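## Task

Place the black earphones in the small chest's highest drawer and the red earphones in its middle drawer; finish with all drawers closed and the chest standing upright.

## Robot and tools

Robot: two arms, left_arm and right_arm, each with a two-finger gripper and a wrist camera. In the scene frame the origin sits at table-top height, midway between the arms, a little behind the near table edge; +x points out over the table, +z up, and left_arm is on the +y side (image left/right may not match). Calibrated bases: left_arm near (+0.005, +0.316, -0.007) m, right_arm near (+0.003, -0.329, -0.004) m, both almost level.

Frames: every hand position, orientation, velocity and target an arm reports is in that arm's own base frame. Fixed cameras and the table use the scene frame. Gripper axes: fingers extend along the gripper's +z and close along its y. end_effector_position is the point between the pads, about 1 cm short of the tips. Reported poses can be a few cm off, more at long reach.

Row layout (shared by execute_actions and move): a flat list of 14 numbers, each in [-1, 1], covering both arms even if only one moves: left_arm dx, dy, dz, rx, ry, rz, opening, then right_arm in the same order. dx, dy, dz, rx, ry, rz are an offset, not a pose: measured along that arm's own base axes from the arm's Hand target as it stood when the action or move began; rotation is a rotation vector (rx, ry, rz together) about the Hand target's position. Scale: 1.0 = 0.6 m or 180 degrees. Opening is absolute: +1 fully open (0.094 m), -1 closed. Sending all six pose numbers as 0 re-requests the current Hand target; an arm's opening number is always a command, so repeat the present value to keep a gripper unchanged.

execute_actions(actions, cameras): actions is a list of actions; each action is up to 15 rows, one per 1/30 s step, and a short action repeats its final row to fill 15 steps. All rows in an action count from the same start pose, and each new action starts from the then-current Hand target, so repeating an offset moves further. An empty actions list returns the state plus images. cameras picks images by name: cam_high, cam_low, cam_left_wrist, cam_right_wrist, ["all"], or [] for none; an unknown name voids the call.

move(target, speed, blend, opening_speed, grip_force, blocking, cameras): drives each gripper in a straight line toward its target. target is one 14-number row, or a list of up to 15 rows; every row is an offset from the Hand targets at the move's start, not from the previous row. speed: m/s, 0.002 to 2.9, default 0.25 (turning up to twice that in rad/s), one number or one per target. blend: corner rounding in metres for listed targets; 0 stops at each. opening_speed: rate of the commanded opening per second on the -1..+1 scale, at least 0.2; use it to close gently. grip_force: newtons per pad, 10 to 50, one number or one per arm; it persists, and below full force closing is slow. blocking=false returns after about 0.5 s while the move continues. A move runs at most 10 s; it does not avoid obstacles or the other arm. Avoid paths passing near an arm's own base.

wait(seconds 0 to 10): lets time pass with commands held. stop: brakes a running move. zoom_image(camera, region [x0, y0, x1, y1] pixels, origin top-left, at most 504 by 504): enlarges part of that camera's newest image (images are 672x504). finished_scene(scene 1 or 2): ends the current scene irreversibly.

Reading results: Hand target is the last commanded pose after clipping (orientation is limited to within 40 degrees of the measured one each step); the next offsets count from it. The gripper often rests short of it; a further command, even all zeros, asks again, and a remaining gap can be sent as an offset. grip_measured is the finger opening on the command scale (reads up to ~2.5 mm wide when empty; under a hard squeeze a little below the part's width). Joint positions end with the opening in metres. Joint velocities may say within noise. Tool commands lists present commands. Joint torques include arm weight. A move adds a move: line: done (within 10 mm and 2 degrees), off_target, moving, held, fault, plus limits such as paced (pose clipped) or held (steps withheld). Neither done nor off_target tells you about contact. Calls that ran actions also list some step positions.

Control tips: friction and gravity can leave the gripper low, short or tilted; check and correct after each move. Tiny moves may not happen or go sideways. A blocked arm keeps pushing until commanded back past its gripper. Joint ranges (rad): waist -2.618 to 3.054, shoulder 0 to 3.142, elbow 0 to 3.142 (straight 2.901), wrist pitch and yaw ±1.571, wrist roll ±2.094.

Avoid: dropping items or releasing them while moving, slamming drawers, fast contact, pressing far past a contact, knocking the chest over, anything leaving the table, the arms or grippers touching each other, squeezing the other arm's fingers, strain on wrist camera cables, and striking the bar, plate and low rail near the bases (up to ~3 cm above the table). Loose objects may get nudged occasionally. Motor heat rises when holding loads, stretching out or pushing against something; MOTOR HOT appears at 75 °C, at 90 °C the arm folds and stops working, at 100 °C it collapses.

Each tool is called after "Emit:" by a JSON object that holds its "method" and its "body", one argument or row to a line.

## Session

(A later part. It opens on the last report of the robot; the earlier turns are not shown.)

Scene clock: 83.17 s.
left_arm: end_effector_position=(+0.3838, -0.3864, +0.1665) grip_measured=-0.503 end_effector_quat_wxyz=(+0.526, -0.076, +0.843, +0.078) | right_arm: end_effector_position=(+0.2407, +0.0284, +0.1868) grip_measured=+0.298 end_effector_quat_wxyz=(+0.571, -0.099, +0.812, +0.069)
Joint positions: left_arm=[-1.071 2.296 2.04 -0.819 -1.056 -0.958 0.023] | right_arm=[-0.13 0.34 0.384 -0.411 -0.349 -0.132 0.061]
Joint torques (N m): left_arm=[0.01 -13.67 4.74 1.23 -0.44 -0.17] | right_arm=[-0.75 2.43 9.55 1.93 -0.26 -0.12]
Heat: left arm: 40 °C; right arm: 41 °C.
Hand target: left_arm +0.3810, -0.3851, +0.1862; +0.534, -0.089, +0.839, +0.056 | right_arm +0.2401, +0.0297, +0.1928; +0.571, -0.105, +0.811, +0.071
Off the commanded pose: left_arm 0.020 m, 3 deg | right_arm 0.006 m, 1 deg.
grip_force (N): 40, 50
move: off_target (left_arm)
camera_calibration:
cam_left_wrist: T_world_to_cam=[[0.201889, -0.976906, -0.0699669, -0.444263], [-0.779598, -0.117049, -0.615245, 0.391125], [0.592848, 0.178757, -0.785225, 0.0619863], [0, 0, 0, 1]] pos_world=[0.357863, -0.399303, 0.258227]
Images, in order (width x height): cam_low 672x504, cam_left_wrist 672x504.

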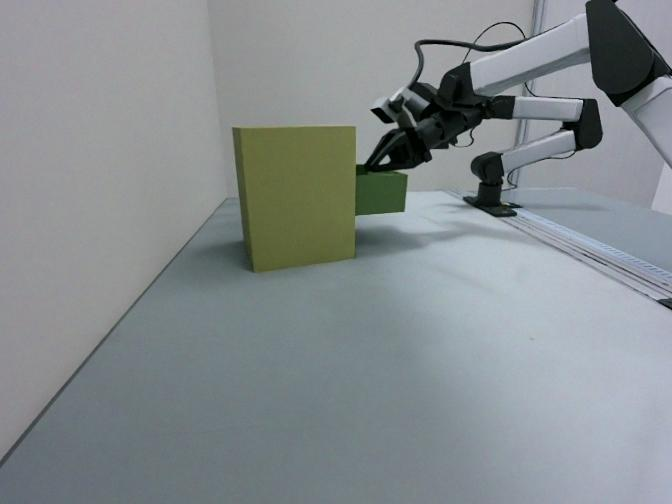

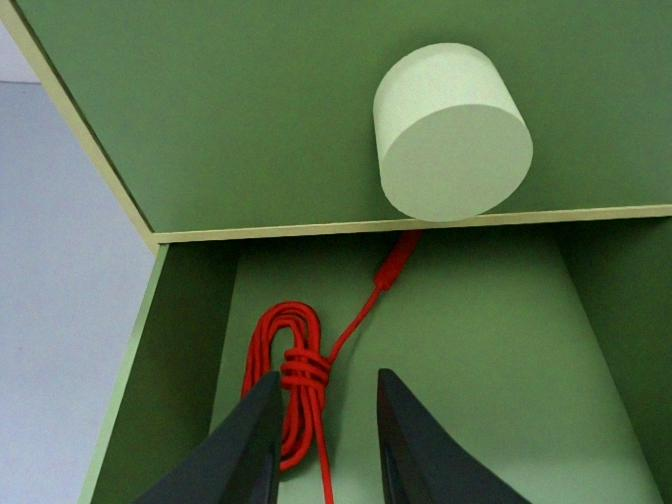

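Emit:
{"method": "move", "body": {
  "target": [
    [-0.0167,0.0083,0.1333,0,0,0,-0.5,0,0,0,0,0,0,0.1],
    [-0.167,0.408,0.0667,0,0,0,-0.5,0.03,0.08,-0.03,0,0,0,0.1],
    [-0.2,0.5,0.05,0,0,0,-0.5,0.103,0.316,-0.093,0,0,0,0.1]
  ],
  "speed": 0.25,
  "blend": 0.02,
  "cameras": ["cam_high","cam_low","cam_right_wrist"]
}}

Scene clock: 88.00 s.
left_arm: end_effector_position=(+0.2598, -0.0849, +0.2156) grip_measured=-0.503 end_effector_quat_wxyz=(+0.530, -0.085, +0.842, +0.064) | right_arm: end_effector_position=(+0.2980, +0.2158, +0.1312) grip_measured=+0.102 end_effector_quat_wxyz=(+0.565, -0.115, +0.814, +0.069)
Joint positions: left_arm=[-0.842 0.901 0.748 -0.624 -0.909 -0.639 0.023] | right_arm=[0.89 1.301 0.452 0.414 0.583 0.231 0.052]
Joint torques (N m): left_arm=[0.87 -2.03 5.48 1.77 -0.24 0] | right_arm=[0.13 -2.28 8.43 2.04 0.29 0.07]
Heat: left arm: 40 °C; right arm: 41 °C.
Hand target: left_arm +0.2609, -0.0852, +0.2161; +0.534, -0.088, +0.839, +0.056 | right_arm +0.3019, +0.2193, +0.1370; +0.571, -0.105, +0.811, +0.071
Off the commanded pose: left_arm 0.001 m, 1 deg | right_arm 0.008 m, 1 deg.
grip_force (N): 40, 50
move: done; blend cut to 0 m at target 1
camera_calibration:
cam_right_wrist: T_world_to_cam=[[0.252375, -0.967625, 0.00297708, 0.131655], [-0.686922, -0.181328, -0.703746, 0.376703], [0.681502, 0.175563, -0.710446, -0.0567988], [0, 0, 0, 1]] pos_world=[0.264248, 0.205671, 0.224359]
Images, in order (width x height): cam_high 672x504, cam_low 672x504, cam_right_wrist 672x504.

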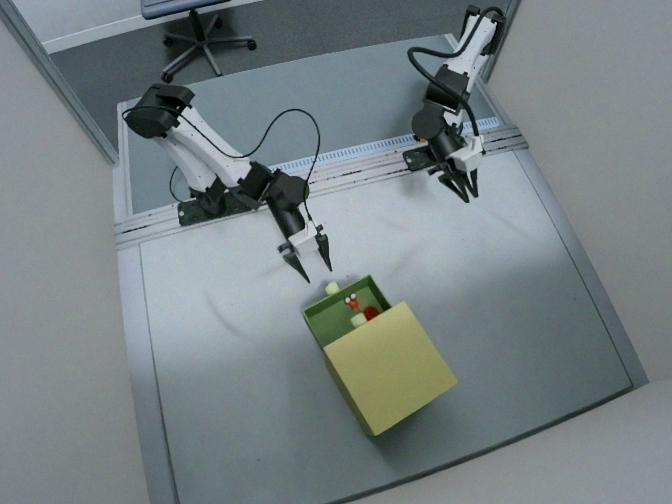

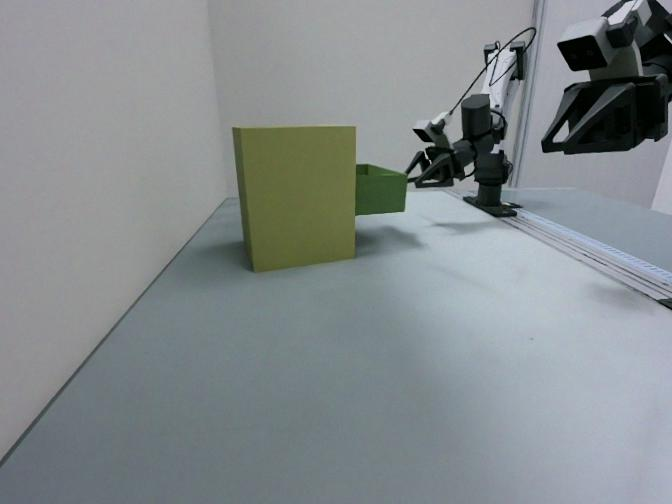

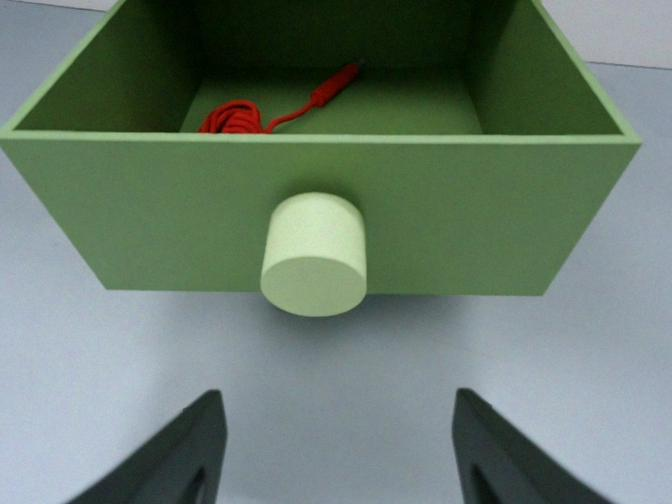

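Emit:
{"method": "zoom_image", "body": {
  "camera": "cam_high",
  "region": [290, 250, 410, 350]
}}

Scaled by 4.200 from the camera's 672x504 image, which has a finer 960x720 frame.

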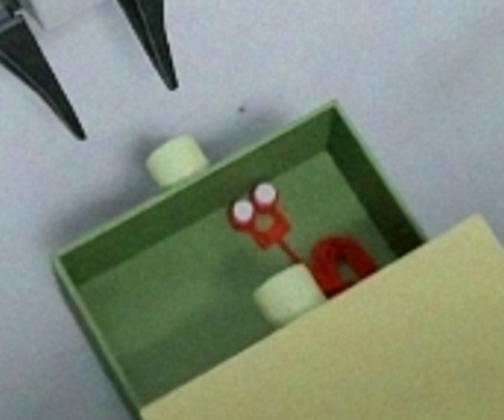

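Emit:
{"method": "move", "body": {
  "target": [
    [0,0,0,0,0,0,-0.5,0.006,0.0103,-0.002,0,0,0,0.1],
    [0,0,0,0,0,0,-0.5,0.2767,0.0745,-0.005,0,0,0,0.1],
    [0,0,0,0,0,0,-0.5,0.09,0.03,0.0,0,0,0,0.1]
  ],
  "speed": [0.08,0.1,0.15],
  "blend": [0.003,0,0],
  "cameras": ["cam_high","cam_low","cam_right_wrist"]
}}

Scene clock: 92.47 s.
left_arm: end_effector_position=(+0.2598, -0.0849, +0.2156) grip_measured=-0.503 end_effector_quat_wxyz=(+0.530, -0.085, +0.842, +0.064) | right_arm: end_effector_position=(+0.3592, +0.2410, +0.1308) grip_measured=+0.102 end_effector_quat_wxyz=(+0.567, -0.114, +0.813, +0.070)
Joint positions: left_arm=[-0.842 0.901 0.748 -0.624 -0.909 -0.639 0.023] | right_arm=[0.778 1.562 0.649 0.511 0.48 0.178 0.052]
Joint torques (N m): left_arm=[0.81 -1.98 5.37 1.79 -0.26 0] | right_arm=[0.12 -7.58 5.67 1.91 0.26 0.09]
Heat: left arm: 39 °C; right arm: 42 °C.
Hand target: left_arm +0.2609, -0.0852, +0.2161; +0.534, -0.088, +0.839, +0.056 | right_arm +0.3560, +0.2373, +0.1372; +0.571, -0.105, +0.811, +0.071
Off the commanded pose: left_arm 0.001 m, 1 deg | right_arm 0.008 m, 1 deg.
grip_force (N): 40, 50
move: done
camera_calibration:
cam_right_wrist: T_world_to_cam=[[0.252685, -0.967549, -0.000110405, 0.140876], [-0.683841, -0.178511, -0.707457, 0.421708], [0.684479, 0.178839, -0.706756, -0.105563], [0, 0, 0, 1]] pos_world=[0.32504, 0.230462, 0.223748]
Images, in order (width x height): cam_high 672x504, cam_low 672x504, cam_right_wrist 672x504.

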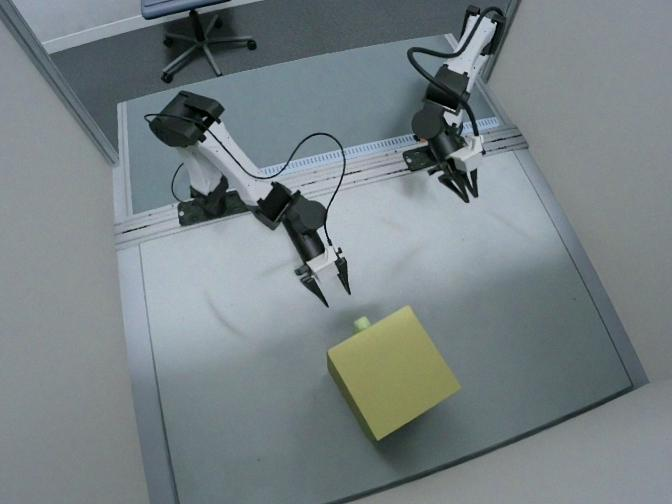

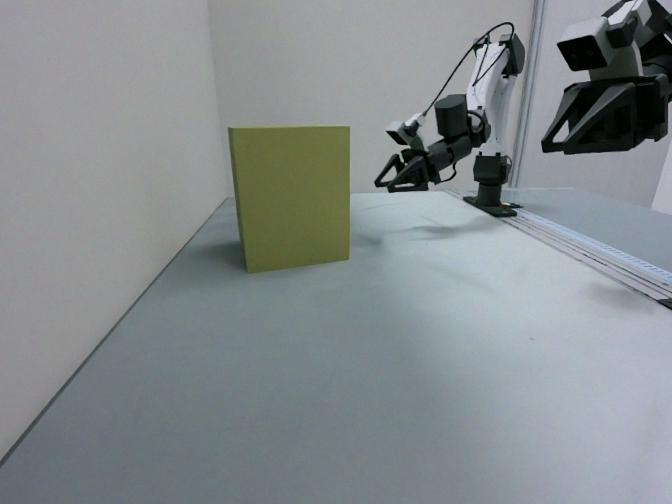

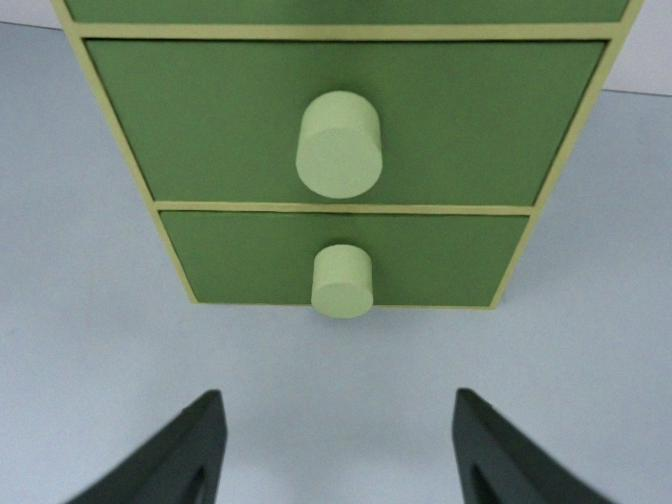

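Emit:
{"method": "zoom_image", "body": {
  "camera": "cam_right_wrist",
  "region": [40, 0, 660, 330]
}}

Emit:
{"method": "zoom_image", "body": {
  "camera": "cam_high",
  "region": [310, 290, 430, 390]
}}

Region (40, 0, 660, 330) is 620x330 pixels. A region can be at most 504 by 504 pixels.

Scaled by 4.200 from the camera's 672x504 image, which has a finer 960x720 frame.

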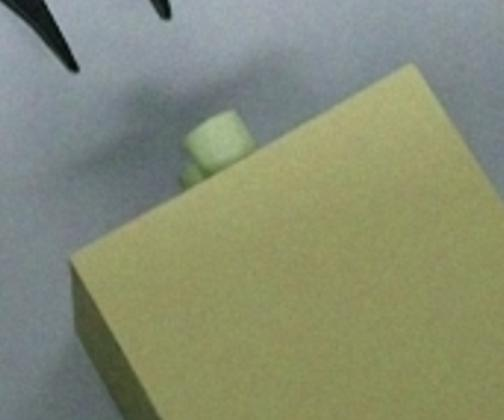

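All drawers are flush.

Emit:
{"method": "finished_scene", "body": {
  "scene": 2
}}

The scene is finished: the task was done.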